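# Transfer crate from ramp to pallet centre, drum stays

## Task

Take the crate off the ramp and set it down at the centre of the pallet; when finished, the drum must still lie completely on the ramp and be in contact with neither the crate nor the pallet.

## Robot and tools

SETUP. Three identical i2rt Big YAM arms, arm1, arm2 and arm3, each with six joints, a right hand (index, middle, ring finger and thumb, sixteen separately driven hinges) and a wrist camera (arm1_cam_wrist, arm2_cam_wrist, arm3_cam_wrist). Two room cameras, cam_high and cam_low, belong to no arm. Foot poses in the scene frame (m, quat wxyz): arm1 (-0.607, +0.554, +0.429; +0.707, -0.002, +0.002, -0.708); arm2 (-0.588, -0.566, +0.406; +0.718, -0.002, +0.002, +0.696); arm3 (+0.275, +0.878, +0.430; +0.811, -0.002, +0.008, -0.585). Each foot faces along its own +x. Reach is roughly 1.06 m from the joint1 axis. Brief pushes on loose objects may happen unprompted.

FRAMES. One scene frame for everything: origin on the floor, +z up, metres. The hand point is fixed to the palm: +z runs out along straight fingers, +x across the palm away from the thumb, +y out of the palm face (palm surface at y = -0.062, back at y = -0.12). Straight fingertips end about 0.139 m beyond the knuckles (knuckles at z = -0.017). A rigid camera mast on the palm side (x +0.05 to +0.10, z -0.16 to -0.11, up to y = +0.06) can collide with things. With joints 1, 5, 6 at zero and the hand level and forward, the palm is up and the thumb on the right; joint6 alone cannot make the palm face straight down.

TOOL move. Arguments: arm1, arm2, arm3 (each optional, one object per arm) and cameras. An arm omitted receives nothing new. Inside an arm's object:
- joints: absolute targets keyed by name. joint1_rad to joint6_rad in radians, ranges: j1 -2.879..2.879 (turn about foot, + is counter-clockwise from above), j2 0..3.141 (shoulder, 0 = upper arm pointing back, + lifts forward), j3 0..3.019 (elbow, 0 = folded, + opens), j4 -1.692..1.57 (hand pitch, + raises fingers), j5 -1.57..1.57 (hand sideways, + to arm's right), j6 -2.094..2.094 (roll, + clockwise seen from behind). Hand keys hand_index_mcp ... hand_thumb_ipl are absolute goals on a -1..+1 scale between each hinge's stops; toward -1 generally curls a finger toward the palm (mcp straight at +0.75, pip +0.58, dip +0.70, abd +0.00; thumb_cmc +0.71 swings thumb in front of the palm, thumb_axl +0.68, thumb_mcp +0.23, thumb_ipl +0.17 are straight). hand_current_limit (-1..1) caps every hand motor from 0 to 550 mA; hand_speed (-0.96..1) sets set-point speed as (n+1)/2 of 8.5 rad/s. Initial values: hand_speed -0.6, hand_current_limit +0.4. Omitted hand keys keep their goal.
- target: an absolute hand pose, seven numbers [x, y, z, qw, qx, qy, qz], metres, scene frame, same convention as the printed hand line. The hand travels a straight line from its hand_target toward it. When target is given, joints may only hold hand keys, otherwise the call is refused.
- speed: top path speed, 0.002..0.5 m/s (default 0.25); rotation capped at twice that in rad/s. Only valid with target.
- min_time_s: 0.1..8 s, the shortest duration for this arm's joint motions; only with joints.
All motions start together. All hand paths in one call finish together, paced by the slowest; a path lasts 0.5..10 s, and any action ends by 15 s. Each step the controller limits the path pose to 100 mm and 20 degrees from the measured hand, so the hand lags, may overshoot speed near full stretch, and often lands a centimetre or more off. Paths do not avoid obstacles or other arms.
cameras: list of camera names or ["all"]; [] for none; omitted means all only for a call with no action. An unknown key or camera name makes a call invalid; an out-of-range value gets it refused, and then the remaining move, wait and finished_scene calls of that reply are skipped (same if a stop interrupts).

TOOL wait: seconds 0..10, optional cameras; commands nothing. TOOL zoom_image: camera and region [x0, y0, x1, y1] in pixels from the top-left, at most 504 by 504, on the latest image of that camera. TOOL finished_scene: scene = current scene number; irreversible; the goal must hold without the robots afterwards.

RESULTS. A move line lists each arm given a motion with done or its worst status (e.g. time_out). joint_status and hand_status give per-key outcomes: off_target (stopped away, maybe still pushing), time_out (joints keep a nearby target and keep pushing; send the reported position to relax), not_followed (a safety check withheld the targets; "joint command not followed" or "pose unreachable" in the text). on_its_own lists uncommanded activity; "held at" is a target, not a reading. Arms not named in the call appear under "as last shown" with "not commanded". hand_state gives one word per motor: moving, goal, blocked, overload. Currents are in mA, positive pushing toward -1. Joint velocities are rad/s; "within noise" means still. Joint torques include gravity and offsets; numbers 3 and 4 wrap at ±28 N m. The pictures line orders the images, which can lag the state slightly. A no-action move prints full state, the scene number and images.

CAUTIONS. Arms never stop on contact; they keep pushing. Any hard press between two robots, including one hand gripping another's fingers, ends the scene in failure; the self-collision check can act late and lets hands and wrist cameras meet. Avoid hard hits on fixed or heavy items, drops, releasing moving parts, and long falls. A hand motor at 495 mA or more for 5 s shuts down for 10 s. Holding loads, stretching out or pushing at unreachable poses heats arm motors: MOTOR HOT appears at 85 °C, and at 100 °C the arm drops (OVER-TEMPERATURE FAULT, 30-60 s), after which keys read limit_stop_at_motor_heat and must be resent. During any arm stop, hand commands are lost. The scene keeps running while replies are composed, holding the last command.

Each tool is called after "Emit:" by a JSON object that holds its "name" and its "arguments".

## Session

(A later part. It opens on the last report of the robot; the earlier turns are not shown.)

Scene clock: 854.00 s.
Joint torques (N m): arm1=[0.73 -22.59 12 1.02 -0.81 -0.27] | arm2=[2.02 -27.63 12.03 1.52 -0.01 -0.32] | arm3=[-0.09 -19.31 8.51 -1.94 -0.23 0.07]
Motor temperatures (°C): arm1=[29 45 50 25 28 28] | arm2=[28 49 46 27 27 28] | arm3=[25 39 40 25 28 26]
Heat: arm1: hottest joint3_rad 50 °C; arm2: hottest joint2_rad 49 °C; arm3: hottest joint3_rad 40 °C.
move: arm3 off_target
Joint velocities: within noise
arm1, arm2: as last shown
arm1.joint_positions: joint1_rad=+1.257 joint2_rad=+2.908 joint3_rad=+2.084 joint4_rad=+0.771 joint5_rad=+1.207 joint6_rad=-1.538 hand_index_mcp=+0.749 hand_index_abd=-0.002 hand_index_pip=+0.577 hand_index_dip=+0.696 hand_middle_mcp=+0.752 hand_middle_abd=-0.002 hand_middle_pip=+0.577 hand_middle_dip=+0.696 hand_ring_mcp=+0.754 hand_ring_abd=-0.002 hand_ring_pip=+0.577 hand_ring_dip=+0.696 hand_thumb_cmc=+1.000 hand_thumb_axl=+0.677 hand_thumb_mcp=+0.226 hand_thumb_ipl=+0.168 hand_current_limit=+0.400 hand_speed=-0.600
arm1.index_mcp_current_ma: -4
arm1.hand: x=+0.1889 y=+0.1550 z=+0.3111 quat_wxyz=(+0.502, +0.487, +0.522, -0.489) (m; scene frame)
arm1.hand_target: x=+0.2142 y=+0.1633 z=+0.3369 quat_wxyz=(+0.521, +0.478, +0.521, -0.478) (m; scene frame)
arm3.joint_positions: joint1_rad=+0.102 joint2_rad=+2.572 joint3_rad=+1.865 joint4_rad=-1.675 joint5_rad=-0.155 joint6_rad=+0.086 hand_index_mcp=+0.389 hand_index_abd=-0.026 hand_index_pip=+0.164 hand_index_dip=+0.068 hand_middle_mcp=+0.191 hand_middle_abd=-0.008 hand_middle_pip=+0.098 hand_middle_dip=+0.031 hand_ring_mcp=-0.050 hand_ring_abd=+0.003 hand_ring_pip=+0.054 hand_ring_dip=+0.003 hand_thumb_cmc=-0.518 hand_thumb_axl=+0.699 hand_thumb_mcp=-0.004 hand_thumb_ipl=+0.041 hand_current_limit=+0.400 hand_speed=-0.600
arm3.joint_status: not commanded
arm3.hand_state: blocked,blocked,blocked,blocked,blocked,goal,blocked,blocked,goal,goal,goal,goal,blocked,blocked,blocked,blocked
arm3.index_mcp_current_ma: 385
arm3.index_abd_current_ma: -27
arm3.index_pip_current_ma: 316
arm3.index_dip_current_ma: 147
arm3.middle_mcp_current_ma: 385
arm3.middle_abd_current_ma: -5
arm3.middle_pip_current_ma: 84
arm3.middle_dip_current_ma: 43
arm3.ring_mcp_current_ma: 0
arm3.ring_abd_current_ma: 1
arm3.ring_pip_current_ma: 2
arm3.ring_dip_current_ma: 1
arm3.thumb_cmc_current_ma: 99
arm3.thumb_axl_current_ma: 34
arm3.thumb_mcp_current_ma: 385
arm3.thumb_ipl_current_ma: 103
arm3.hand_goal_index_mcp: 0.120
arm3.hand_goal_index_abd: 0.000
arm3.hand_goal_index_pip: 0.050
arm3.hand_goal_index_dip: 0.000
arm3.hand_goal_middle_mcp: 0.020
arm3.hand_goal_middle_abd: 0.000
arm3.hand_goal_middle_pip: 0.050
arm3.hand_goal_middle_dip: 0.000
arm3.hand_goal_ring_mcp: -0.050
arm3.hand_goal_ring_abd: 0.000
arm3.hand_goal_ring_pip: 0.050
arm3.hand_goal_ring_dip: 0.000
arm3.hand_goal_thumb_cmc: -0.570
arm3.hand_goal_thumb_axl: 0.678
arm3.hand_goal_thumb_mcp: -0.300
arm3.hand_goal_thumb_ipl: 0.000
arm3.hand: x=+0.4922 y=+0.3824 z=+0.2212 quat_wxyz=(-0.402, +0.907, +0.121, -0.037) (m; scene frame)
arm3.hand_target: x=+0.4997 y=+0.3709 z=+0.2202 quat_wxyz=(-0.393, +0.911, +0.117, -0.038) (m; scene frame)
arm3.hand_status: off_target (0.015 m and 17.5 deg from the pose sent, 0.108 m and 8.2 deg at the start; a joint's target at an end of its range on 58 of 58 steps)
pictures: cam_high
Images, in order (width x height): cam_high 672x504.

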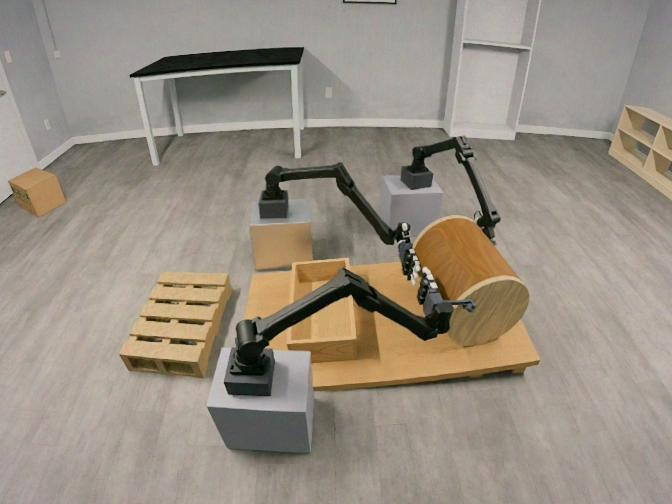

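Emit:
{"name": "move", "arguments": {"arm3": {"target":[0.55,0.33,0.225,0.533,-0.8357,-0.1074,0.0683],"speed":0.08}, "cameras": ["cam_high"]}}

Emit:
{"name": "zoom_image", "arguments": {"camera": "cam_high", "region": [350, 180, 560, 390]}}

Scene clock: 862.43 s.
Joint torques (N m): arm1=[1.26 -22.42 12.21 1.13 -0.78 -0.29] | arm2=[2.14 -27.87 12.03 1.51 -0.01 -0.31] | arm3=[0.21 -19.96 9.89 -1.81 -0.25 0.04]
Motor temperatures (°C): arm1=[29 45 51 25 28 28] | arm2=[28 49 46 27 27 28] | arm3=[25 39 40 25 27 26]
Heat: arm1: hottest joint3_rad 51 °C; arm2: hottest joint2_rad 49 °C; arm3: hottest joint3_rad 40 °C.
move: arm3 off_target
Joint velocities: within noise
arm1, arm2: as last shown
arm3.joint_positions: joint1_rad=+0.139 joint2_rad=+2.616 joint3_rad=+2.017 joint4_rad=-1.675 joint5_rad=-0.195 joint6_rad=+0.128 hand_index_mcp=+0.389 hand_index_abd=-0.026 hand_index_pip=+0.164 hand_index_dip=+0.068 hand_middle_mcp=+0.191 hand_middle_abd=-0.008 hand_middle_pip=+0.098 hand_middle_dip=+0.031 hand_ring_mcp=-0.050 hand_ring_abd=+0.003 hand_ring_pip=+0.054 hand_ring_dip=+0.003 hand_thumb_cmc=-0.518 hand_thumb_axl=+0.699 hand_thumb_mcp=-0.004 hand_thumb_ipl=+0.041 hand_current_limit=+0.400 hand_speed=-0.600
arm3.joint_status: not commanded
arm3.hand_state: blocked,blocked,blocked,blocked,blocked,goal,blocked,blocked,goal,goal,goal,goal,blocked,blocked,blocked,blocked
arm3.index_mcp_current_ma: 385
arm3.index_abd_current_ma: -27
arm3.index_pip_current_ma: 316
arm3.index_dip_current_ma: 147
arm3.middle_mcp_current_ma: 385
arm3.middle_abd_current_ma: -5
arm3.middle_pip_current_ma: 84
arm3.middle_dip_current_ma: 43
arm3.ring_mcp_current_ma: 0
arm3.ring_abd_current_ma: 1
arm3.ring_pip_current_ma: 2
arm3.ring_dip_current_ma: 1
arm3.thumb_cmc_current_ma: 99
arm3.thumb_axl_current_ma: 34
arm3.thumb_mcp_current_ma: 385
arm3.thumb_ipl_current_ma: 103
arm3.hand_goal_index_mcp: 0.120
arm3.hand_goal_index_abd: 0.000
arm3.hand_goal_index_pip: 0.050
arm3.hand_goal_index_dip: 0.000
arm3.hand_goal_middle_mcp: 0.020
arm3.hand_goal_middle_abd: 0.000
arm3.hand_goal_middle_pip: 0.050
arm3.hand_goal_middle_dip: 0.000
arm3.hand_goal_ring_mcp: -0.050
arm3.hand_goal_ring_abd: 0.000
arm3.hand_goal_ring_pip: 0.050
arm3.hand_goal_ring_dip: 0.000
arm3.hand_goal_thumb_cmc: -0.570
arm3.hand_goal_thumb_axl: 0.678
arm3.hand_goal_thumb_mcp: -0.300
arm3.hand_goal_thumb_ipl: 0.000
arm3.hand: x=+0.5387 y=+0.3427 z=+0.2255 quat_wxyz=(-0.358, +0.926, +0.119, -0.019) (m; scene frame)
arm3.hand_target: x=+0.5496 y=+0.3312 z=+0.2252 quat_wxyz=(-0.347, +0.930, +0.118, -0.018) (m; scene frame)
arm3.hand_status: off_target (0.017 m and 23.3 deg from the pose sent, 0.078 m and 17.5 deg at the start; pose on its path clipped on 23 of 77 steps; a joint's target at an end of its range on 77 of 77 steps)
pictures: cam_high
Images, in order (width x height): cam_high 672x504.

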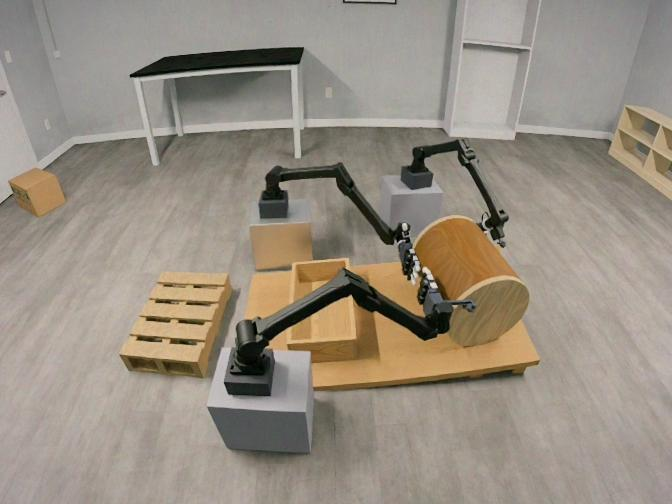

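Scaled by 2.400.

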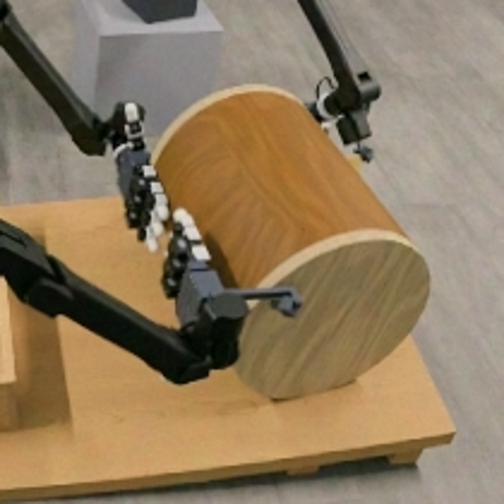

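Emit:
{"name": "move", "arguments": {"arm3": {"target":[0.50,0.43,0.225,0.533,-0.8357,-0.1074,0.0683],"speed":0.15}}}

Emit:
{"name": "move", "arguments": {"arm3": {"target":[0.445,0.42,0.225,0.533,-0.8357,-0.1074,0.0683],"speed":0.12}}}

Emit:
{"name": "move", "arguments": {"arm3": {"target":[0.475,0.335,0.225,0.533,-0.8357,-0.1074,0.0683],"speed":0.08}, "cameras": ["cam_high"]}}

Emit:
{"name": "zoom_image", "arguments": {"camera": "cam_high", "region": [350, 180, 560, 390]}}

Scene clock: 884.57 s.
Joint torques (N m): arm1=[1.14 -23.24 12.34 1.02 -0.81 -0.27] | arm2=[1.96 -27.87 12.05 1.54 -0.04 -0.31] | arm3=[-0.09 -22.71 3.77 -2.22 -0.14 -0.06]
Motor temperatures (°C): arm1=[29 46 51 25 28 28] | arm2=[28 49 46 27 27 28] | arm3=[25 42 42 25 27 26]
Heat: arm1: hottest joint3_rad 51 °C; arm2: hottest joint2_rad 49 °C; arm3: hottest joint2_rad 42 °C.
move: arm3 off_target
Joint velocities: within noise
arm1, arm2: as last shown
arm3.joint_positions: joint1_rad=+0.139 joint2_rad=+2.586 joint3_rad=+1.773 joint4_rad=-1.675 joint5_rad=-0.196 joint6_rad=+0.120 hand_index_mcp=+0.389 hand_index_abd=-0.026 hand_index_pip=+0.164 hand_index_dip=+0.068 hand_middle_mcp=+0.191 hand_middle_abd=-0.008 hand_middle_pip=+0.098 hand_middle_dip=+0.031 hand_ring_mcp=-0.050 hand_ring_abd=+0.003 hand_ring_pip=+0.054 hand_ring_dip=+0.003 hand_thumb_cmc=-0.518 hand_thumb_axl=+0.699 hand_thumb_mcp=-0.004 hand_thumb_ipl=+0.041 hand_current_limit=+0.400 hand_speed=-0.600
arm3.joint_status: not commanded
arm3.hand_state: blocked,blocked,blocked,blocked,blocked,goal,blocked,blocked,goal,goal,goal,goal,blocked,blocked,blocked,blocked
arm3.index_mcp_current_ma: 385
arm3.index_abd_current_ma: -27
arm3.index_pip_current_ma: 316
arm3.index_dip_current_ma: 147
arm3.middle_mcp_current_ma: 385
arm3.middle_abd_current_ma: -5
arm3.middle_pip_current_ma: 84
arm3.middle_dip_current_ma: 43
arm3.ring_mcp_current_ma: 0
arm3.ring_abd_current_ma: 1
arm3.ring_pip_current_ma: 2
arm3.ring_dip_current_ma: 1
arm3.thumb_cmc_current_ma: 99
arm3.thumb_axl_current_ma: 34
arm3.thumb_mcp_current_ma: 385
arm3.thumb_ipl_current_ma: 103
arm3.hand_goal_index_mcp: 0.120
arm3.hand_goal_index_abd: 0.000
arm3.hand_goal_index_pip: 0.050
arm3.hand_goal_index_dip: 0.000
arm3.hand_goal_middle_mcp: 0.020
arm3.hand_goal_middle_abd: 0.000
arm3.hand_goal_middle_pip: 0.050
arm3.hand_goal_middle_dip: 0.000
arm3.hand_goal_ring_mcp: -0.050
arm3.hand_goal_ring_abd: 0.000
arm3.hand_goal_ring_pip: 0.050
arm3.hand_goal_ring_dip: 0.000
arm3.hand_goal_thumb_cmc: -0.570
arm3.hand_goal_thumb_axl: 0.678
arm3.hand_goal_thumb_mcp: -0.300
arm3.hand_goal_thumb_ipl: 0.000
arm3.hand: x=+0.4917 y=+0.4387 z=+0.2020 quat_wxyz=(-0.451, +0.885, +0.105, -0.049) (m; scene frame)
arm3.hand_target: x=+0.4998 y=+0.4307 z=+0.2240 quat_wxyz=(-0.437, +0.891, +0.112, -0.045) (m; scene frame)
arm3.hand_status: off_target (0.026 m and 11.2 deg from the pose sent, 0.096 m and 23.3 deg at the start; a joint's target at an end of its range on 60 of 61 steps)
pictures: none

Scene clock: 886.30 s.
Joint torques (N m): arm1=[0.85 -23.12 12.37 0.9 -0.87 -0.25] | arm2=[2.02 -27.81 12.05 1.51 -0.01 -0.31] | arm3=[-1.55 -22.95 3.63 -2.29 0.05 -0.05]
Motor temperatures (°C): arm1=[29 46 51 25 28 28] | arm2=[28 49 46 27 27 28] | arm3=[25 42 42 25 27 26]
Heat: arm1: hottest joint3_rad 51 °C; arm2: hottest joint2_rad 49 °C; arm3: hottest joint2_rad 42 °C.
move: arm3 off_target
Joint velocities: within noise
arm1, arm2: as last shown
arm3.joint_positions: joint1_rad=+0.063 joint2_rad=+2.576 joint3_rad=+1.735 joint4_rad=-1.675 joint5_rad=-0.116 joint6_rad=+0.062 hand_index_mcp=+0.389 hand_index_abd=-0.026 hand_index_pip=+0.164 hand_index_dip=+0.068 hand_middle_mcp=+0.191 hand_middle_abd=-0.008 hand_middle_pip=+0.098 hand_middle_dip=+0.031 hand_ring_mcp=-0.050 hand_ring_abd=+0.003 hand_ring_pip=+0.054 hand_ring_dip=+0.003 hand_thumb_cmc=-0.518 hand_thumb_axl=+0.699 hand_thumb_mcp=-0.004 hand_thumb_ipl=+0.041 hand_current_limit=+0.400 hand_speed=-0.600
arm3.joint_status: not commanded
arm3.hand_state: blocked,blocked,blocked,blocked,blocked,goal,blocked,blocked,goal,goal,goal,goal,blocked,blocked,blocked,blocked
arm3.index_mcp_current_ma: 385
arm3.index_abd_current_ma: -27
arm3.index_pip_current_ma: 316
arm3.index_dip_current_ma: 147
arm3.middle_mcp_current_ma: 385
arm3.middle_abd_current_ma: -5
arm3.middle_pip_current_ma: 84
arm3.middle_dip_current_ma: 43
arm3.ring_mcp_current_ma: 0
arm3.ring_abd_current_ma: 1
arm3.ring_pip_current_ma: 2
arm3.ring_dip_current_ma: 1
arm3.thumb_cmc_current_ma: 99
arm3.thumb_axl_current_ma: 34
arm3.thumb_mcp_current_ma: 385
arm3.thumb_ipl_current_ma: 103
arm3.hand_goal_index_mcp: 0.120
arm3.hand_goal_index_abd: 0.000
arm3.hand_goal_index_pip: 0.050
arm3.hand_goal_index_dip: 0.000
arm3.hand_goal_middle_mcp: 0.020
arm3.hand_goal_middle_abd: 0.000
arm3.hand_goal_middle_pip: 0.050
arm3.hand_goal_middle_dip: 0.000
arm3.hand_goal_ring_mcp: -0.050
arm3.hand_goal_ring_abd: 0.000
arm3.hand_goal_ring_pip: 0.050
arm3.hand_goal_ring_dip: 0.000
arm3.hand_goal_thumb_cmc: -0.570
arm3.hand_goal_thumb_axl: 0.678
arm3.hand_goal_thumb_mcp: -0.300
arm3.hand_goal_thumb_ipl: 0.000
arm3.hand: x=+0.4439 y=+0.4320 z=+0.2025 quat_wxyz=(-0.458, +0.880, +0.113, -0.057) (m; scene frame)
arm3.hand_target: x=+0.4446 y=+0.4208 z=+0.2239 quat_wxyz=(-0.444, +0.887, +0.114, -0.053) (m; scene frame)
arm3.hand_status: off_target (0.026 m and 10.1 deg from the pose sent, 0.055 m and 11.2 deg at the start; a joint's target at an end of its range on 52 of 52 steps)
pictures: none

Scene clock: 888.47 s.
Joint torques (N m): arm1=[0.56 -24.12 11.96 1.13 -0.79 -0.34] | arm2=[2.08 -27.75 12.07 1.5 -0.03 -0.31] | arm3=[-1.73 -19.43 8.9 -1.68 -0.02 0]
Motor temperatures (°C): arm1=[29 46 51 25 28 28] | arm2=[28 49 46 27 27 28] | arm3=[25 42 42 25 27 26]
Heat: arm1: hottest joint3_rad 51 °C; arm2: hottest joint2_rad 49 °C; arm3: hottest joint2_rad 42 °C.
move: arm3 off_target
Joint velocities: within noise
arm1.joint_positions: joint1_rad=+1.260 joint2_rad=+2.927 joint3_rad=+2.084 joint4_rad=+0.771 joint5_rad=+1.206 joint6_rad=-1.534 hand_index_mcp=+0.767 hand_index_abd=-0.002 hand_index_pip=+0.577 hand_index_dip=+0.696 hand_middle_mcp=+0.752 hand_middle_abd=-0.002 hand_middle_pip=+0.577 hand_middle_dip=+0.696 hand_ring_mcp=+0.754 hand_ring_abd=-0.002 hand_ring_pip=+0.577 hand_ring_dip=+0.696 hand_thumb_cmc=+1.000 hand_thumb_axl=+0.677 hand_thumb_mcp=+0.226 hand_thumb_ipl=+0.168 hand_current_limit=+0.400 hand_speed=-0.600
arm1.joint_status: not commanded
arm1.hand_state: goal,goal,goal,goal,goal,goal,goal,goal,goal,goal,goal,goal,goal,goal,goal,goal
arm1.index_mcp_current_ma: 17
arm1.index_abd_current_ma: -1
arm1.index_pip_current_ma: 0
arm1.index_dip_current_ma: 0
arm1.middle_mcp_current_ma: -1
arm1.middle_abd_current_ma: -1
arm1.middle_pip_current_ma: 0
arm1.middle_dip_current_ma: 0
arm1.ring_mcp_current_ma: 0
arm1.ring_abd_current_ma: -1
arm1.ring_pip_current_ma: 0
arm1.ring_dip_current_ma: 0
arm1.thumb_cmc_current_ma: 0
arm1.thumb_axl_current_ma: 0
arm1.thumb_mcp_current_ma: 0
arm1.thumb_ipl_current_ma: 0
arm1.hand_goal_index_mcp: 0.754
arm1.hand_goal_index_abd: 0.000
arm1.hand_goal_index_pip: 0.576
arm1.hand_goal_index_dip: 0.696
arm1.hand_goal_middle_mcp: 0.754
arm1.hand_goal_middle_abd: 0.000
arm1.hand_goal_middle_pip: 0.576
arm1.hand_goal_middle_dip: 0.696
arm1.hand_goal_ring_mcp: 0.754
arm1.hand_goal_ring_abd: 0.000
arm1.hand_goal_ring_pip: 0.576
arm1.hand_goal_ring_dip: 0.696
arm1.hand_goal_thumb_cmc: 1.000
arm1.hand_goal_thumb_axl: 0.678
arm1.hand_goal_thumb_mcp: 0.226
arm1.hand_goal_thumb_ipl: 0.168
arm1.hand: x=+0.1856 y=+0.1586 z=+0.2957 quat_wxyz=(+0.497, +0.484, +0.528, -0.489) (m; scene frame)
arm1.hand_target: x=+0.2141 y=+0.1630 z=+0.3371 quat_wxyz=(+0.521, +0.478, +0.521, -0.478) (m; scene frame)
arm1.hand_status: not commanded
arm2: as last shown
arm3.joint_positions: joint1_rad=+0.066 joint2_rad=+2.580 joint3_rad=+1.914 joint4_rad=-1.678 joint5_rad=-0.110 joint6_rad=+0.061 hand_index_mcp=+0.389 hand_index_abd=-0.026 hand_index_pip=+0.164 hand_index_dip=+0.068 hand_middle_mcp=+0.191 hand_middle_abd=-0.008 hand_middle_pip=+0.098 hand_middle_dip=+0.031 hand_ring_mcp=-0.050 hand_ring_abd=+0.003 hand_ring_pip=+0.054 hand_ring_dip=+0.003 hand_thumb_cmc=-0.518 hand_thumb_axl=+0.699 hand_thumb_mcp=-0.004 hand_thumb_ipl=+0.041 hand_current_limit=+0.400 hand_speed=-0.600
arm3.joint_status: not commanded
arm3.hand_state: blocked,blocked,blocked,blocked,blocked,goal,blocked,blocked,goal,goal,goal,goal,blocked,blocked,blocked,blocked
arm3.index_mcp_current_ma: 385
arm3.index_abd_current_ma: -27
arm3.index_pip_current_ma: 316
arm3.index_dip_current_ma: 147
arm3.middle_mcp_current_ma: 385
arm3.middle_abd_current_ma: -5
arm3.middle_pip_current_ma: 84
arm3.middle_dip_current_ma: 43
arm3.ring_mcp_current_ma: 0
arm3.ring_abd_current_ma: 1
arm3.ring_pip_current_ma: 2
arm3.ring_dip_current_ma: 1
arm3.thumb_cmc_current_ma: 99
arm3.thumb_axl_current_ma: 34
arm3.thumb_mcp_current_ma: 385
arm3.thumb_ipl_current_ma: 103
arm3.hand_goal_index_mcp: 0.120
arm3.hand_goal_index_abd: 0.000
arm3.hand_goal_index_pip: 0.050
arm3.hand_goal_index_dip: 0.000
arm3.hand_goal_middle_mcp: 0.020
arm3.hand_goal_middle_abd: 0.000
arm3.hand_goal_middle_pip: 0.050
arm3.hand_goal_middle_dip: 0.000
arm3.hand_goal_ring_mcp: -0.050
arm3.hand_goal_ring_abd: 0.000
arm3.hand_goal_ring_pip: 0.050
arm3.hand_goal_ring_dip: 0.000
arm3.hand_goal_thumb_cmc: -0.570
arm3.hand_goal_thumb_axl: 0.678
arm3.hand_goal_thumb_mcp: -0.300
arm3.hand_goal_thumb_ipl: 0.000
arm3.hand: x=+0.4765 y=+0.3532 z=+0.2256 quat_wxyz=(-0.382, +0.914, +0.126, -0.041) (m; scene frame)
arm3.hand_target: x=+0.4746 y=+0.3361 z=+0.2253 quat_wxyz=(-0.371, +0.920, +0.121, -0.038) (m; scene frame)
arm3.hand_status: off_target (0.018 m and 19.9 deg from the pose sent, 0.104 m and 10.1 deg at the start; a joint's target at an end of its range on 65 of 65 steps)
pictures: cam_high
Images, in order (width x height): cam_high 672x504.

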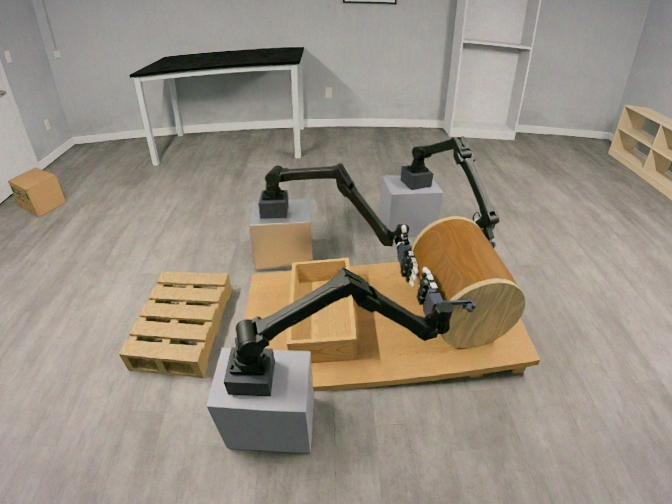

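Scaled by 2.400.

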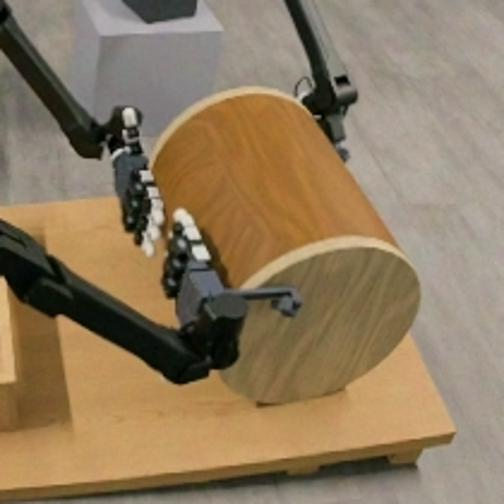

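Emit:
{"name": "move", "arguments": {"arm3": {"target":[0.49,0.285,0.23,0.533,-0.8357,-0.1074,0.0683],"speed":0.08}, "cameras": ["cam_high"]}}

Emit:
{"name": "zoom_image", "arguments": {"camera": "cam_high", "region": [350, 180, 560, 390]}}

Scene clock: 896.00 s.
Joint torques (N m): arm1=[0.38 -24.12 11.92 0.98 -0.7 -0.33] | arm2=[2.08 -27.87 12.07 1.5 -0.02 -0.32] | arm3=[-1.49 -20.13 10.28 -1.46 0.06 -0.02]
Motor temperatures (°C): arm1=[29 47 51 25 28 28] | arm2=[28 50 46 27 27 28] | arm3=[25 41 42 25 27 26]
Heat: arm1: hottest joint3_rad 51 °C; arm2: hottest joint2_rad 50 °C; arm3: hottest joint3_rad 42 °C.
move: arm3 off_target
Joint velocities: within noise
arm1, arm2: as last shown
arm1.joint_positions: joint1_rad=+1.260 joint2_rad=+2.927 joint3_rad=+2.084 joint4_rad=+0.771 joint5_rad=+1.204 joint6_rad=-1.534 hand_index_mcp=+0.768 hand_index_abd=-0.002 hand_index_pip=+0.577 hand_index_dip=+0.696 hand_middle_mcp=+0.752 hand_middle_abd=-0.002 hand_middle_pip=+0.577 hand_middle_dip=+0.696 hand_ring_mcp=+0.754 hand_ring_abd=-0.002 hand_ring_pip=+0.577 hand_ring_dip=+0.696 hand_thumb_cmc=+1.000 hand_thumb_axl=+0.677 hand_thumb_mcp=+0.226 hand_thumb_ipl=+0.168 hand_current_limit=+0.400 hand_speed=-0.600
arm1.index_mcp_current_ma: 19
arm1.hand: x=+0.1859 y=+0.1588 z=+0.2957 quat_wxyz=(+0.498, +0.484, +0.528, -0.489) (m; scene frame)
arm3.joint_positions: joint1_rad=+0.058 joint2_rad=+2.622 joint3_rad=+2.049 joint4_rad=-1.678 joint5_rad=-0.105 joint6_rad=+0.061 hand_index_mcp=+0.389 hand_index_abd=-0.026 hand_index_pip=+0.164 hand_index_dip=+0.068 hand_middle_mcp=+0.191 hand_middle_abd=-0.008 hand_middle_pip=+0.098 hand_middle_dip=+0.031 hand_ring_mcp=-0.049 hand_ring_abd=+0.003 hand_ring_pip=+0.054 hand_ring_dip=+0.003 hand_thumb_cmc=-0.518 hand_thumb_axl=+0.699 hand_thumb_mcp=-0.004 hand_thumb_ipl=+0.041 hand_current_limit=+0.400 hand_speed=-0.600
arm3.joint_status: not commanded
arm3.hand_state: blocked,blocked,blocked,blocked,blocked,goal,blocked,blocked,goal,goal,goal,goal,blocked,blocked,blocked,blocked
arm3.index_mcp_current_ma: 385
arm3.index_abd_current_ma: -27
arm3.index_pip_current_ma: 316
arm3.index_dip_current_ma: 147
arm3.middle_mcp_current_ma: 385
arm3.middle_abd_current_ma: -5
arm3.middle_pip_current_ma: 86
arm3.middle_dip_current_ma: 43
arm3.ring_mcp_current_ma: 0
arm3.ring_abd_current_ma: 1
arm3.ring_pip_current_ma: 2
arm3.ring_dip_current_ma: 1
arm3.thumb_cmc_current_ma: 99
arm3.thumb_axl_current_ma: 34
arm3.thumb_mcp_current_ma: 385
arm3.thumb_ipl_current_ma: 103
arm3.hand_goal_index_mcp: 0.120
arm3.hand_goal_index_abd: 0.000
arm3.hand_goal_index_pip: 0.050
arm3.hand_goal_index_dip: 0.000
arm3.hand_goal_middle_mcp: 0.020
arm3.hand_goal_middle_abd: 0.000
arm3.hand_goal_middle_pip: 0.050
arm3.hand_goal_middle_dip: 0.000
arm3.hand_goal_ring_mcp: -0.050
arm3.hand_goal_ring_abd: 0.000
arm3.hand_goal_ring_pip: 0.050
arm3.hand_goal_ring_dip: 0.000
arm3.hand_goal_thumb_cmc: -0.570
arm3.hand_goal_thumb_axl: 0.678
arm3.hand_goal_thumb_mcp: -0.300
arm3.hand_goal_thumb_ipl: 0.000
arm3.hand: x=+0.4901 y=+0.3059 z=+0.2295 quat_wxyz=(-0.340, +0.931, +0.129, -0.032) (m; scene frame)
arm3.hand_target: x=+0.4895 y=+0.2863 z=+0.2304 quat_wxyz=(-0.324, +0.937, +0.125, -0.029) (m; scene frame)
arm3.hand_status: off_target (0.021 m and 25.2 deg from the pose sent, 0.070 m and 19.9 deg at the start; pose on its path clipped on 28 of 85 steps; a joint's target at an end of its range on 85 of 85 steps)
pictures: cam_high
Images, in order (width x height): cam_high 672x504.

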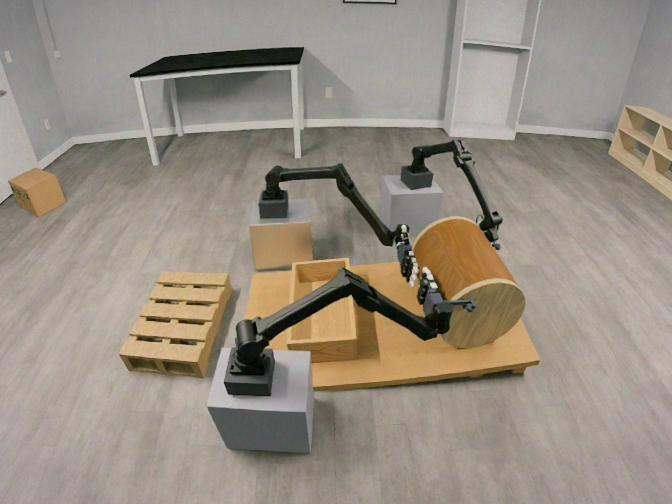

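Scaled by 2.400.

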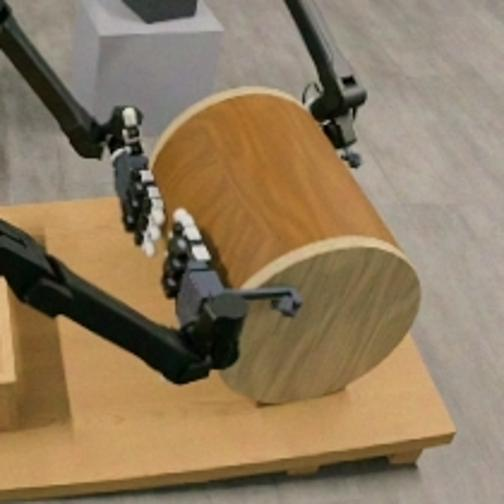

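Emit:
{"name": "move", "arguments": {"arm3": {"joints":{"joint1_rad":0.0,"joint2_rad":1.7,"joint3_rad":1.15,"joint4_rad":-1.58},"min_time_s":3}}}

Emit:
{"name": "move", "arguments": {"arm1": {"target":[0.10,0.16,0.33,0.521,0.478,0.521,-0.478],"speed":0.05}}}

Emit:
{"name": "move", "arguments": {"arm1": {"target":[0.0,0.18,0.36,0.521,0.478,0.521,-0.478],"speed":0.12}, "arm3": {"joints":{"joint1_rad":-0.55,"joint2_rad":1.6,"joint3_rad":1.15,"joint4_rad":-1.58,"joint5_rad":-0.8,"joint6_rad":0.6},"min_time_s":3}, "cameras": ["cam_high"]}}

Emit:
{"name": "zoom_image", "arguments": {"camera": "cam_high", "region": [350, 180, 560, 390]}}

Scene clock: 935.77 s.
Joint torques (N m): arm1=[0.03 -24.29 12.19 1.07 -0.66 -0.34] | arm2=[1.96 -27.81 12.15 1.47 -0.02 -0.31] | arm3=[-1.26 -14.86 5.72 -0.91 0.05 -0.03]
Motor temperatures (°C): arm1=[29 49 51 25 28 28] | arm2=[28 50 46 27 27 28] | arm3=[25 40 44 25 26 26]
Heat: arm1: hottest joint3_rad 51 °C; arm2: hottest joint2_rad 50 °C; arm3: hottest joint3_rad 44 °C.
move: arm3 done
Joint velocities: within noise
arm1: as last shown
arm2.joint_positions: joint1_rad=-1.291 joint2_rad=+2.669 joint3_rad=+1.909 joint4_rad=+0.771 joint5_rad=-1.393 joint6_rad=+1.624 hand_index_mcp=+0.756 hand_index_abd=+0.002 hand_index_pip=+0.579 hand_index_dip=+0.699 hand_middle_mcp=+0.756 hand_middle_abd=+0.002 hand_middle_pip=+0.579 hand_middle_dip=+0.699 hand_ring_mcp=+0.754 hand_ring_abd=+0.003 hand_ring_pip=+0.577 hand_ring_dip=+0.696 hand_thumb_cmc=+0.998 hand_thumb_axl=+0.680 hand_thumb_mcp=+0.226 hand_thumb_ipl=+0.168 hand_current_limit=+0.400 hand_speed=-0.600
arm2.joint_status: not commanded
arm2.hand_state: goal,goal,goal,goal,goal,goal,goal,goal,goal,goal,goal,goal,goal,goal,goal,goal
arm2.index_mcp_current_ma: 0
arm2.index_abd_current_ma: 0
arm2.index_pip_current_ma: 0
arm2.index_dip_current_ma: 0
arm2.middle_mcp_current_ma: 0
arm2.middle_abd_current_ma: 0
arm2.middle_pip_current_ma: 0
arm2.middle_dip_current_ma: 0
arm2.ring_mcp_current_ma: 0
arm2.ring_abd_current_ma: 0
arm2.ring_pip_current_ma: 0
arm2.ring_dip_current_ma: 0
arm2.thumb_cmc_current_ma: 0
arm2.thumb_axl_current_ma: 0
arm2.thumb_mcp_current_ma: 0
arm2.thumb_ipl_current_ma: 0
arm2.hand_goal_index_mcp: 0.754
arm2.hand_goal_index_abd: 0.000
arm2.hand_goal_index_pip: 0.576
arm2.hand_goal_index_dip: 0.696
arm2.hand_goal_middle_mcp: 0.754
arm2.hand_goal_middle_abd: 0.000
arm2.hand_goal_middle_pip: 0.576
arm2.hand_goal_middle_dip: 0.696
arm2.hand_goal_ring_mcp: 0.754
arm2.hand_goal_ring_abd: 0.000
arm2.hand_goal_ring_pip: 0.576
arm2.hand_goal_ring_dip: 0.696
arm2.hand_goal_thumb_cmc: 1.000
arm2.hand_goal_thumb_axl: 0.678
arm2.hand_goal_thumb_mcp: 0.226
arm2.hand_goal_thumb_ipl: 0.168
arm2.hand: x=+0.2020 y=-0.2051 z=+0.3570 quat_wxyz=(-0.527, +0.495, +0.507, +0.470) (m; scene frame)
arm2.hand_target: x=+0.2064 y=-0.1920 z=+0.3709 quat_wxyz=(-0.521, +0.478, +0.520, +0.479) (m; scene frame)
arm2.hand_status: not commanded
arm3.joint_positions: joint1_rad=+0.010 joint2_rad=+1.733 joint3_rad=+1.156 joint4_rad=-1.585 joint5_rad=-0.105 joint6_rad=+0.061 hand_index_mcp=+0.389 hand_index_abd=-0.026 hand_index_pip=+0.164 hand_index_dip=+0.068 hand_middle_mcp=+0.191 hand_middle_abd=-0.008 hand_middle_pip=+0.098 hand_middle_dip=+0.031 hand_ring_mcp=-0.048 hand_ring_abd=+0.003 hand_ring_pip=+0.054 hand_ring_dip=+0.003 hand_thumb_cmc=-0.518 hand_thumb_axl=+0.699 hand_thumb_mcp=-0.004 hand_thumb_ipl=+0.041 hand_current_limit=+0.400 hand_speed=-0.600
arm3.joint_status: all done
arm3.hand_state: blocked,blocked,blocked,blocked,blocked,goal,blocked,blocked,goal,goal,goal,goal,blocked,blocked,blocked,blocked
arm3.index_mcp_current_ma: 385
arm3.index_abd_current_ma: -27
arm3.index_pip_current_ma: 316
arm3.index_dip_current_ma: 147
arm3.middle_mcp_current_ma: 385
arm3.middle_abd_current_ma: -5
arm3.middle_pip_current_ma: 86
arm3.middle_dip_current_ma: 43
arm3.ring_mcp_current_ma: 0
arm3.ring_abd_current_ma: 1
arm3.ring_pip_current_ma: 2
arm3.ring_dip_current_ma: 1
arm3.thumb_cmc_current_ma: 99
arm3.thumb_axl_current_ma: 34
arm3.thumb_mcp_current_ma: 385
arm3.thumb_ipl_current_ma: 103
arm3.hand_goal_index_mcp: 0.120
arm3.hand_goal_index_abd: 0.000
arm3.hand_goal_index_pip: 0.050
arm3.hand_goal_index_dip: 0.000
arm3.hand_goal_middle_mcp: 0.020
arm3.hand_goal_middle_abd: 0.000
arm3.hand_goal_middle_pip: 0.050
arm3.hand_goal_middle_dip: 0.000
arm3.hand_goal_ring_mcp: -0.050
arm3.hand_goal_ring_abd: 0.000
arm3.hand_goal_ring_pip: 0.050
arm3.hand_goal_ring_dip: 0.000
arm3.hand_goal_thumb_cmc: -0.570
arm3.hand_goal_thumb_axl: 0.678
arm3.hand_goal_thumb_mcp: -0.300
arm3.hand_goal_thumb_ipl: 0.000
arm3.hand: x=+0.3967 y=+0.4958 z=+0.4575 quat_wxyz=(-0.299, +0.948, +0.111, -0.015) (m; scene frame)
arm3.hand_target: x=+0.3925 y=+0.4927 z=+0.4681 quat_wxyz=(-0.283, +0.953, +0.107, -0.013) (m; scene frame)
arm3.hand_status: not commanded
pictures: none

Scene clock: 938.70 s.
Joint torques (N m): arm1=[-1.08 -22.12 4.59 2.11 0 -0.13] | arm2=[1.32 -27.75 12.01 1.46 0.46 -0.36] | arm3=[-1.67 -14.86 5.76 -0.91 0.05 -0.02]
Motor temperatures (°C): arm1=[29 49 50 25 28 28] | arm2=[28 50 46 27 27 28] | arm3=[25 41 44 25 26 26]
Heat: arm1: hottest joint3_rad 50 °C; arm2: hottest joint2_rad 50 °C; arm3: hottest joint3_rad 44 °C.
move: arm1 off_target
Joint velocities: within noise
arm1.joint_positions: joint1_rad=+1.222 joint2_rad=+2.771 joint3_rad=+1.660 joint4_rad=+1.061 joint5_rad=+1.129 joint6_rad=-1.556 hand_index_mcp=+0.756 hand_index_abd=-0.008 hand_index_pip=+0.578 hand_index_dip=+0.696 hand_middle_mcp=+0.752 hand_middle_abd=-0.002 hand_middle_pip=+0.577 hand_middle_dip=+0.696 hand_ring_mcp=+0.754 hand_ring_abd=-0.002 hand_ring_pip=+0.577 hand_ring_dip=+0.696 hand_thumb_cmc=+1.000 hand_thumb_axl=+0.677 hand_thumb_mcp=+0.226 hand_thumb_ipl=+0.168 hand_current_limit=+0.400 hand_speed=-0.600
arm1.joint_status: not commanded
arm1.hand_state: goal,goal,goal,goal,goal,goal,goal,goal,goal,goal,goal,goal,goal,goal,goal,goal
arm1.index_mcp_current_ma: 1
arm1.index_abd_current_ma: -6
arm1.index_pip_current_ma: 1
arm1.index_dip_current_ma: 0
arm1.middle_mcp_current_ma: -1
arm1.middle_abd_current_ma: -1
arm1.middle_pip_current_ma: 0
arm1.middle_dip_current_ma: 0
arm1.ring_mcp_current_ma: 0
arm1.ring_abd_current_ma: -1
arm1.ring_pip_current_ma: 0
arm1.ring_dip_current_ma: 0
arm1.thumb_cmc_current_ma: 0
arm1.thumb_axl_current_ma: 0
arm1.thumb_mcp_current_ma: 0
arm1.thumb_ipl_current_ma: 0
arm1.hand_goal_index_mcp: 0.754
arm1.hand_goal_index_abd: 0.000
arm1.hand_goal_index_pip: 0.576
arm1.hand_goal_index_dip: 0.696
arm1.hand_goal_middle_mcp: 0.754
arm1.hand_goal_middle_abd: 0.000
arm1.hand_goal_middle_pip: 0.576
arm1.hand_goal_middle_dip: 0.696
arm1.hand_goal_ring_mcp: 0.754
arm1.hand_goal_ring_abd: 0.000
arm1.hand_goal_ring_pip: 0.576
arm1.hand_goal_ring_dip: 0.696
arm1.hand_goal_thumb_cmc: 1.000
arm1.hand_goal_thumb_axl: 0.678
arm1.hand_goal_thumb_mcp: 0.226
arm1.hand_goal_thumb_ipl: 0.168
arm1.hand: x=+0.0972 y=+0.1675 z=+0.3010 quat_wxyz=(+0.508, +0.473, +0.536, -0.480) (m; scene frame)
arm1.hand_target: x=+0.1001 y=+0.1600 z=+0.3294 quat_wxyz=(+0.521, +0.478, +0.521, -0.478) (m; scene frame)
arm1.hand_status: off_target (0.030 m and 2.4 deg from the pose sent, 0.093 m and 3.1 deg at the start)
arm2, arm3: as last shown
arm2.joint_positions: joint1_rad=-1.282 joint2_rad=+2.670 joint3_rad=+1.909 joint4_rad=+0.771 joint5_rad=-1.406 joint6_rad=+1.630 hand_index_mcp=+0.755 hand_index_abd=+0.002 hand_index_pip=+0.578 hand_index_dip=+0.699 hand_middle_mcp=+0.754 hand_middle_abd=+0.002 hand_middle_pip=+0.579 hand_middle_dip=+0.699 hand_ring_mcp=+0.753 hand_ring_abd=+0.003 hand_ring_pip=+0.577 hand_ring_dip=+0.696 hand_thumb_cmc=+0.997 hand_thumb_axl=+0.680 hand_thumb_mcp=+0.226 hand_thumb_ipl=+0.168 hand_current_limit=+0.400 hand_speed=-0.600
arm2.hand: x=+0.1960 y=-0.1973 z=+0.3555 quat_wxyz=(-0.534, +0.491, +0.511, +0.462) (m; scene frame)
arm2.hand_target: x=+0.2063 y=-0.1918 z=+0.3709 quat_wxyz=(-0.521, +0.478, +0.520, +0.479) (m; scene frame)
pictures: none

Scene clock: 942.40 s.
Joint torques (N m): arm1=[-0.09 -20.01 2.96 2.29 0.02 -0.09] | arm2=[1.26 -28.22 12.03 1.46 0.48 -0.35] | arm3=[-1.32 -13.92 6.45 -0.68 -0.81 -0.02]
Motor temperatures (°C): arm1=[29 49 49 25 27 28] | arm2=[28 50 46 27 27 28] | arm3=[25 41 44 25 26 26]
Heat: arm1: hottest joint2_rad 49 °C; arm2: hottest joint2_rad 50 °C; arm3: hottest joint3_rad 44 °C.
move: arm1 off_target; arm3 done
Joint velocities: within noise
arm1.joint_positions: joint1_rad=+1.191 joint2_rad=+2.599 joint3_rad=+1.264 joint4_rad=+1.289 joint5_rad=+1.098 joint6_rad=-1.556 hand_index_mcp=+0.755 hand_index_abd=-0.008 hand_index_pip=+0.578 hand_index_dip=+0.696 hand_middle_mcp=+0.752 hand_middle_abd=-0.002 hand_middle_pip=+0.577 hand_middle_dip=+0.696 hand_ring_mcp=+0.754 hand_ring_abd=-0.002 hand_ring_pip=+0.577 hand_ring_dip=+0.696 hand_thumb_cmc=+1.000 hand_thumb_axl=+0.677 hand_thumb_mcp=+0.226 hand_thumb_ipl=+0.168 hand_current_limit=+0.400 hand_speed=-0.600
arm1.joint_status: not commanded
arm1.hand_state: goal,goal,goal,goal,goal,goal,goal,goal,goal,goal,goal,goal,goal,goal,goal,goal
arm1.index_mcp_current_ma: 1
arm1.index_abd_current_ma: -6
arm1.index_pip_current_ma: 1
arm1.index_dip_current_ma: 0
arm1.middle_mcp_current_ma: -1
arm1.middle_abd_current_ma: -1
arm1.middle_pip_current_ma: 0
arm1.middle_dip_current_ma: 0
arm1.ring_mcp_current_ma: 0
arm1.ring_abd_current_ma: -1
arm1.ring_pip_current_ma: 0
arm1.ring_dip_current_ma: 0
arm1.thumb_cmc_current_ma: 0
arm1.thumb_axl_current_ma: 0
arm1.thumb_mcp_current_ma: 0
arm1.thumb_ipl_current_ma: 0
arm1.hand_goal_index_mcp: 0.754
arm1.hand_goal_index_abd: 0.000
arm1.hand_goal_index_pip: 0.576
arm1.hand_goal_index_dip: 0.696
arm1.hand_goal_middle_mcp: 0.754
arm1.hand_goal_middle_abd: 0.000
arm1.hand_goal_middle_pip: 0.576
arm1.hand_goal_middle_dip: 0.696
arm1.hand_goal_ring_mcp: 0.754
arm1.hand_goal_ring_abd: 0.000
arm1.hand_goal_ring_pip: 0.576
arm1.hand_goal_ring_dip: 0.696
arm1.hand_goal_thumb_cmc: 1.000
arm1.hand_goal_thumb_axl: 0.678
arm1.hand_goal_thumb_mcp: 0.226
arm1.hand_goal_thumb_ipl: 0.168
arm1.hand: x=-0.0009 y=+0.1859 z=+0.3366 quat_wxyz=(+0.510, +0.474, +0.535, -0.479) (m; scene frame)
arm1.hand_target: x=+0.0000 y=+0.1799 z=+0.3596 quat_wxyz=(+0.521, +0.478, +0.521, -0.478) (m; scene frame)
arm1.hand_status: off_target (0.024 m and 2.1 deg from the pose sent, 0.114 m and 2.4 deg at the start)
arm2: as last shown
arm3.joint_positions: joint1_rad=-0.543 joint2_rad=+1.635 joint3_rad=+1.156 joint4_rad=-1.584 joint5_rad=-0.797 joint6_rad=+0.590 hand_index_mcp=+0.389 hand_index_abd=-0.026 hand_index_pip=+0.164 hand_index_dip=+0.068 hand_middle_mcp=+0.191 hand_middle_abd=-0.008 hand_middle_pip=+0.098 hand_middle_dip=+0.031 hand_ring_mcp=-0.048 hand_ring_abd=+0.003 hand_ring_pip=+0.054 hand_ring_dip=+0.003 hand_thumb_cmc=-0.518 hand_thumb_axl=+0.699 hand_thumb_mcp=-0.004 hand_thumb_ipl=+0.041 hand_current_limit=+0.400 hand_speed=-0.600
arm3.joint_status: all done
arm3.hand_state: blocked,blocked,blocked,blocked,blocked,goal,blocked,blocked,goal,goal,goal,goal,blocked,blocked,blocked,blocked
arm3.index_mcp_current_ma: 385
arm3.index_abd_current_ma: -27
arm3.index_pip_current_ma: 316
arm3.index_dip_current_ma: 147
arm3.middle_mcp_current_ma: 385
arm3.middle_abd_current_ma: -5
arm3.middle_pip_current_ma: 86
arm3.middle_dip_current_ma: 43
arm3.ring_mcp_current_ma: 0
arm3.ring_abd_current_ma: 1
arm3.ring_pip_current_ma: 2
arm3.ring_dip_current_ma: 1
arm3.thumb_cmc_current_ma: 99
arm3.thumb_axl_current_ma: 34
arm3.thumb_mcp_current_ma: 385
arm3.thumb_ipl_current_ma: 103
arm3.hand_goal_index_mcp: 0.120
arm3.hand_goal_index_abd: 0.000
arm3.hand_goal_index_pip: 0.050
arm3.hand_goal_index_dip: 0.000
arm3.hand_goal_middle_mcp: 0.020
arm3.hand_goal_middle_abd: 0.000
arm3.hand_goal_middle_pip: 0.050
arm3.hand_goal_middle_dip: 0.000
arm3.hand_goal_ring_mcp: -0.050
arm3.hand_goal_ring_abd: 0.000
arm3.hand_goal_ring_pip: 0.050
arm3.hand_goal_ring_dip: 0.000
arm3.hand_goal_thumb_cmc: -0.570
arm3.hand_goal_thumb_axl: 0.678
arm3.hand_goal_thumb_mcp: -0.300
arm3.hand_goal_thumb_ipl: 0.000
arm3.hand: x=+0.2666 y=+0.4805 z=+0.5149 quat_wxyz=(-0.289, +0.786, -0.443, +0.321) (m; scene frame)
arm3.hand_target: x=+0.2643 y=+0.4813 z=+0.5260 quat_wxyz=(-0.275, +0.787, -0.445, +0.326) (m; scene frame)
arm3.hand_status: not commanded
pictures: cam_high
Images, in order (width x height): cam_high 672x504.

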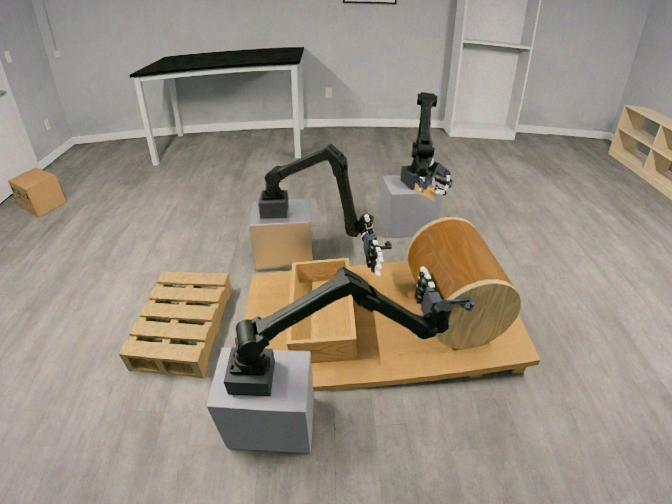

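Scaled by 2.400.

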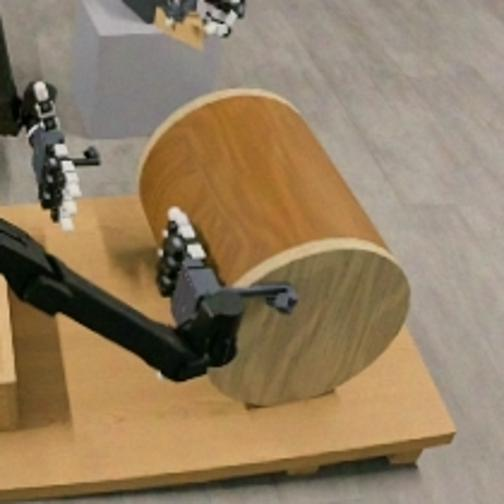

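Emit:
{"name": "move", "arguments": {"arm1": {"joints":{"joint1_rad":0.8,"joint2_rad":1.2,"joint3_rad":1.1,"joint4_rad":0.1,"joint5_rad":1.1,"joint6_rad":-1.5},"min_time_s":3}, "arm3": {"target":[0.0,0.42,0.46,0.3962,-0.6214,0.5689,-0.3630],"speed":0.15}, "cameras": ["cam_high"]}}

Emit:
{"name": "move", "arguments": {"arm3": {"target":[-0.03,0.30,0.30,0.3962,-0.6214,0.5689,-0.3630],"speed":0.15}, "cameras": ["cam_high","arm3_cam_wrist"]}}

Scene clock: 994.23 s.
Joint torques (N m): arm1=[-0.5 -9.29 9.33 1.09 0.03 0.11] | arm2=[1.32 -27.93 12.05 1.55 0.51 -0.38] | arm3=[-0.97 -16.03 11.25 -1.72 -0.74 0.04]
Motor temperatures (°C): arm1=[29 49 40 25 27 28] | arm2=[28 49 47 27 27 28] | arm3=[25 41 44 25 27 26]
Heat: arm1: hottest joint2_rad 49 °C; arm2: hottest joint2_rad 49 °C; arm3: hottest joint3_rad 44 °C.
move: arm1 done; arm3 off_target
Joint velocities: within noise
arm1.joint_positions: joint1_rad=+0.806 joint2_rad=+1.201 joint3_rad=+1.106 joint4_rad=+0.109 joint5_rad=+1.100 joint6_rad=-1.511 hand_index_mcp=+0.755 hand_index_abd=-0.008 hand_index_pip=+0.578 hand_index_dip=+0.696 hand_middle_mcp=+0.753 hand_middle_abd=-0.002 hand_middle_pip=+0.577 hand_middle_dip=+0.696 hand_ring_mcp=+0.754 hand_ring_abd=-0.002 hand_ring_pip=+0.577 hand_ring_dip=+0.696 hand_thumb_cmc=+1.000 hand_thumb_axl=+0.677 hand_thumb_mcp=+0.226 hand_thumb_ipl=+0.168 hand_current_limit=+0.400 hand_speed=-0.600
arm1.joint_status: all done
arm1.hand_state: goal,goal,goal,goal,goal,goal,goal,goal,goal,goal,goal,goal,goal,goal,goal,goal
arm1.index_mcp_current_ma: 0
arm1.index_abd_current_ma: -6
arm1.index_pip_current_ma: 1
arm1.index_dip_current_ma: 0
arm1.middle_mcp_current_ma: -1
arm1.middle_abd_current_ma: -1
arm1.middle_pip_current_ma: 0
arm1.middle_dip_current_ma: 0
arm1.ring_mcp_current_ma: 0
arm1.ring_abd_current_ma: -1
arm1.ring_pip_current_ma: 0
arm1.ring_dip_current_ma: 0
arm1.thumb_cmc_current_ma: 0
arm1.thumb_axl_current_ma: 0
arm1.thumb_mcp_current_ma: 0
arm1.thumb_ipl_current_ma: 0
arm1.hand_goal_index_mcp: 0.754
arm1.hand_goal_index_abd: 0.000
arm1.hand_goal_index_pip: 0.576
arm1.hand_goal_index_dip: 0.696
arm1.hand_goal_middle_mcp: 0.754
arm1.hand_goal_middle_abd: 0.000
arm1.hand_goal_middle_pip: 0.576
arm1.hand_goal_middle_dip: 0.696
arm1.hand_goal_ring_mcp: 0.754
arm1.hand_goal_ring_abd: 0.000
arm1.hand_goal_ring_pip: 0.576
arm1.hand_goal_ring_dip: 0.696
arm1.hand_goal_thumb_cmc: 1.000
arm1.hand_goal_thumb_axl: 0.678
arm1.hand_goal_thumb_mcp: 0.226
arm1.hand_goal_thumb_ipl: 0.168
arm1.hand: x=-0.2859 y=+0.0845 z=+0.9306 quat_wxyz=(+0.442, +0.580, +0.400, -0.556) (m; scene frame)
arm1.hand_target: x=-0.2891 y=+0.0829 z=+0.9266 quat_wxyz=(+0.438, +0.583, +0.400, -0.556) (m; scene frame)
arm1.hand_status: not commanded
arm2: as last shown
arm3.joint_positions: joint1_rad=-0.986 joint2_rad=+2.066 joint3_rad=+1.592 joint4_rad=-1.665 joint5_rad=-0.756 joint6_rad=+0.679 hand_index_mcp=+0.389 hand_index_abd=-0.025 hand_index_pip=+0.164 hand_index_dip=+0.068 hand_middle_mcp=+0.191 hand_middle_abd=-0.008 hand_middle_pip=+0.098 hand_middle_dip=+0.031 hand_ring_mcp=-0.048 hand_ring_abd=+0.003 hand_ring_pip=+0.054 hand_ring_dip=+0.003 hand_thumb_cmc=-0.518 hand_thumb_axl=+0.699 hand_thumb_mcp=-0.004 hand_thumb_ipl=+0.041 hand_current_limit=+0.400 hand_speed=-0.600
arm3.joint_status: not commanded
arm3.hand_state: blocked,blocked,blocked,blocked,blocked,goal,blocked,blocked,goal,goal,goal,goal,blocked,blocked,blocked,blocked
arm3.index_mcp_current_ma: 385
arm3.index_abd_current_ma: -27
arm3.index_pip_current_ma: 316
arm3.index_dip_current_ma: 147
arm3.middle_mcp_current_ma: 385
arm3.middle_abd_current_ma: -5
arm3.middle_pip_current_ma: 86
arm3.middle_dip_current_ma: 43
arm3.ring_mcp_current_ma: 0
arm3.ring_abd_current_ma: 1
arm3.ring_pip_current_ma: 2
arm3.ring_dip_current_ma: 1
arm3.thumb_cmc_current_ma: 99
arm3.thumb_axl_current_ma: 34
arm3.thumb_mcp_current_ma: 385
arm3.thumb_ipl_current_ma: 103
arm3.hand_goal_index_mcp: 0.120
arm3.hand_goal_index_abd: 0.000
arm3.hand_goal_index_pip: 0.050
arm3.hand_goal_index_dip: 0.000
arm3.hand_goal_middle_mcp: 0.020
arm3.hand_goal_middle_abd: 0.000
arm3.hand_goal_middle_pip: 0.050
arm3.hand_goal_middle_dip: 0.000
arm3.hand_goal_ring_mcp: -0.050
arm3.hand_goal_ring_abd: 0.000
arm3.hand_goal_ring_pip: 0.050
arm3.hand_goal_ring_dip: 0.000
arm3.hand_goal_thumb_cmc: -0.570
arm3.hand_goal_thumb_axl: 0.678
arm3.hand_goal_thumb_mcp: -0.300
arm3.hand_goal_thumb_ipl: 0.000
arm3.hand: x=+0.0129 y=+0.4341 z=+0.4510 quat_wxyz=(-0.260, +0.636, -0.639, +0.346) (m; scene frame)
arm3.hand_target: x=+0.0009 y=+0.4208 z=+0.4598 quat_wxyz=(-0.250, +0.635, -0.643, +0.347) (m; scene frame)
arm3.hand_status: off_target (0.021 m and 17.8 deg from the pose sent, 0.279 m and 27.2 deg at the start; a joint's target at an end of its range on 98 of 110 steps)
pictures: cam_high
Images, in order (width x height): cam_high 672x504.

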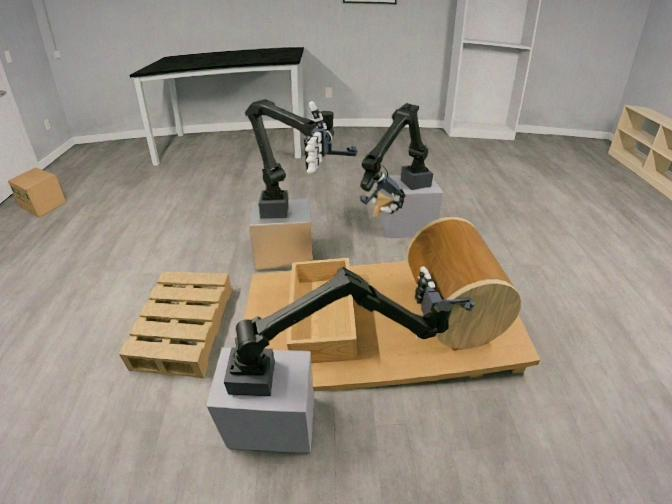

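Scene clock: 996.53 s.
Joint torques (N m): arm1=[-0.26 -8.59 9.66 1.03 0.08 0.13] | arm2=[1.08 -27.93 12.05 1.47 0.48 -0.37] | arm3=[-0.5 -21.83 11.14 -1.58 -0.83 0.05]
Motor temperatures (°C): arm1=[29 49 40 25 27 28] | arm2=[28 49 47 27 27 28] | arm3=[25 41 44 25 27 26]
Heat: arm1: hottest joint2_rad 49 °C; arm2: hottest joint2_rad 49 °C; arm3: hottest joint3_rad 44 °C.
move: arm3 off_target
Joint velocities: within noise
arm1, arm2: as last shown
arm3.joint_positions: joint1_rad=-0.927 joint2_rad=+2.603 joint3_rad=+2.132 joint4_rad=-1.669 joint5_rad=-0.812 joint6_rad=+0.714 hand_index_mcp=+0.389 hand_index_abd=-0.025 hand_index_pip=+0.164 hand_index_dip=+0.068 hand_middle_mcp=+0.191 hand_middle_abd=-0.008 hand_middle_pip=+0.098 hand_middle_dip=+0.031 hand_ring_mcp=-0.048 hand_ring_abd=+0.003 hand_ring_pip=+0.054 hand_ring_dip=+0.003 hand_thumb_cmc=-0.518 hand_thumb_axl=+0.699 hand_thumb_mcp=-0.004 hand_thumb_ipl=+0.041 hand_current_limit=+0.400 hand_speed=-0.600
arm3.joint_status: not commanded
arm3.hand_state: blocked,blocked,blocked,blocked,blocked,goal,blocked,blocked,goal,goal,goal,goal,blocked,blocked,blocked,blocked
arm3.index_mcp_current_ma: 385
arm3.index_abd_current_ma: -27
arm3.index_pip_current_ma: 316
arm3.index_dip_current_ma: 147
arm3.middle_mcp_current_ma: 385
arm3.middle_abd_current_ma: -5
arm3.middle_pip_current_ma: 86
arm3.middle_dip_current_ma: 43
arm3.ring_mcp_current_ma: 0
arm3.ring_abd_current_ma: 1
arm3.ring_pip_current_ma: 2
arm3.ring_dip_current_ma: 1
arm3.thumb_cmc_current_ma: 99
arm3.thumb_axl_current_ma: 34
arm3.thumb_mcp_current_ma: 385
arm3.thumb_ipl_current_ma: 103
arm3.hand_goal_index_mcp: 0.120
arm3.hand_goal_index_abd: 0.000
arm3.hand_goal_index_pip: 0.050
arm3.hand_goal_index_dip: 0.000
arm3.hand_goal_middle_mcp: 0.020
arm3.hand_goal_middle_abd: 0.000
arm3.hand_goal_middle_pip: 0.050
arm3.hand_goal_middle_dip: 0.000
arm3.hand_goal_ring_mcp: -0.050
arm3.hand_goal_ring_abd: 0.000
arm3.hand_goal_ring_pip: 0.050
arm3.hand_goal_ring_dip: 0.000
arm3.hand_goal_thumb_cmc: -0.570
arm3.hand_goal_thumb_axl: 0.678
arm3.hand_goal_thumb_mcp: -0.300
arm3.hand_goal_thumb_ipl: 0.000
arm3.hand: x=-0.0243 y=+0.3169 z=+0.2911 quat_wxyz=(-0.275, +0.631, -0.631, +0.358) (m; scene frame)
arm3.hand_target: x=-0.0291 y=+0.3009 z=+0.3002 quat_wxyz=(-0.263, +0.635, -0.631, +0.360) (m; scene frame)
arm3.hand_status: off_target (0.020 m and 15.7 deg from the pose sent, 0.206 m and 17.8 deg at the start; a joint's target at an end of its range on 68 of 69 steps)
pictures: arm3_cam_wrist, cam_high
Images, in order (width x height): arm3_cam_wrist 672x504, cam_high 672x504.

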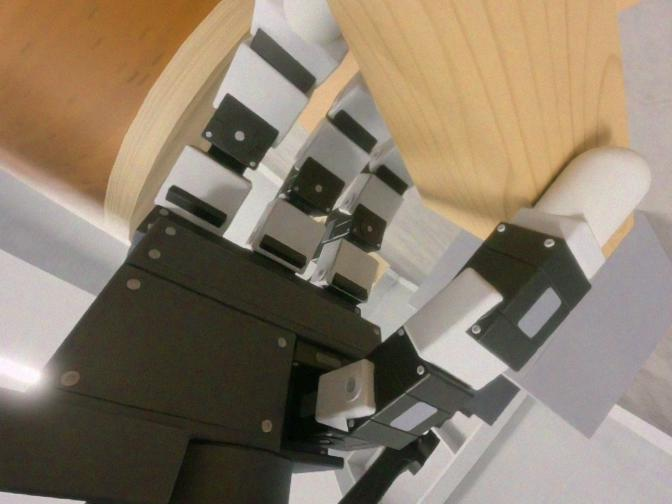

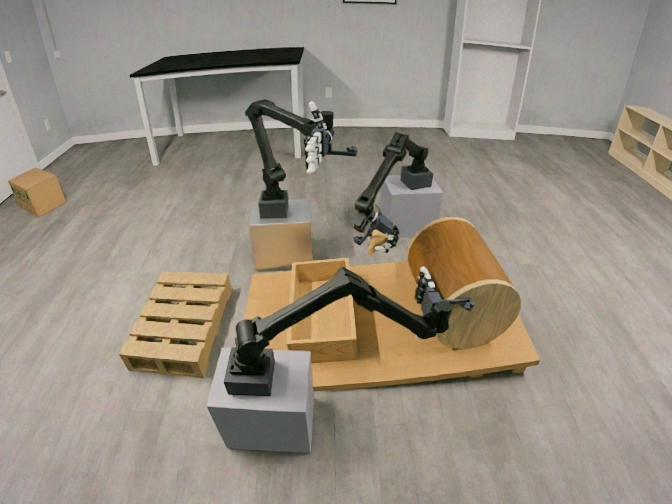

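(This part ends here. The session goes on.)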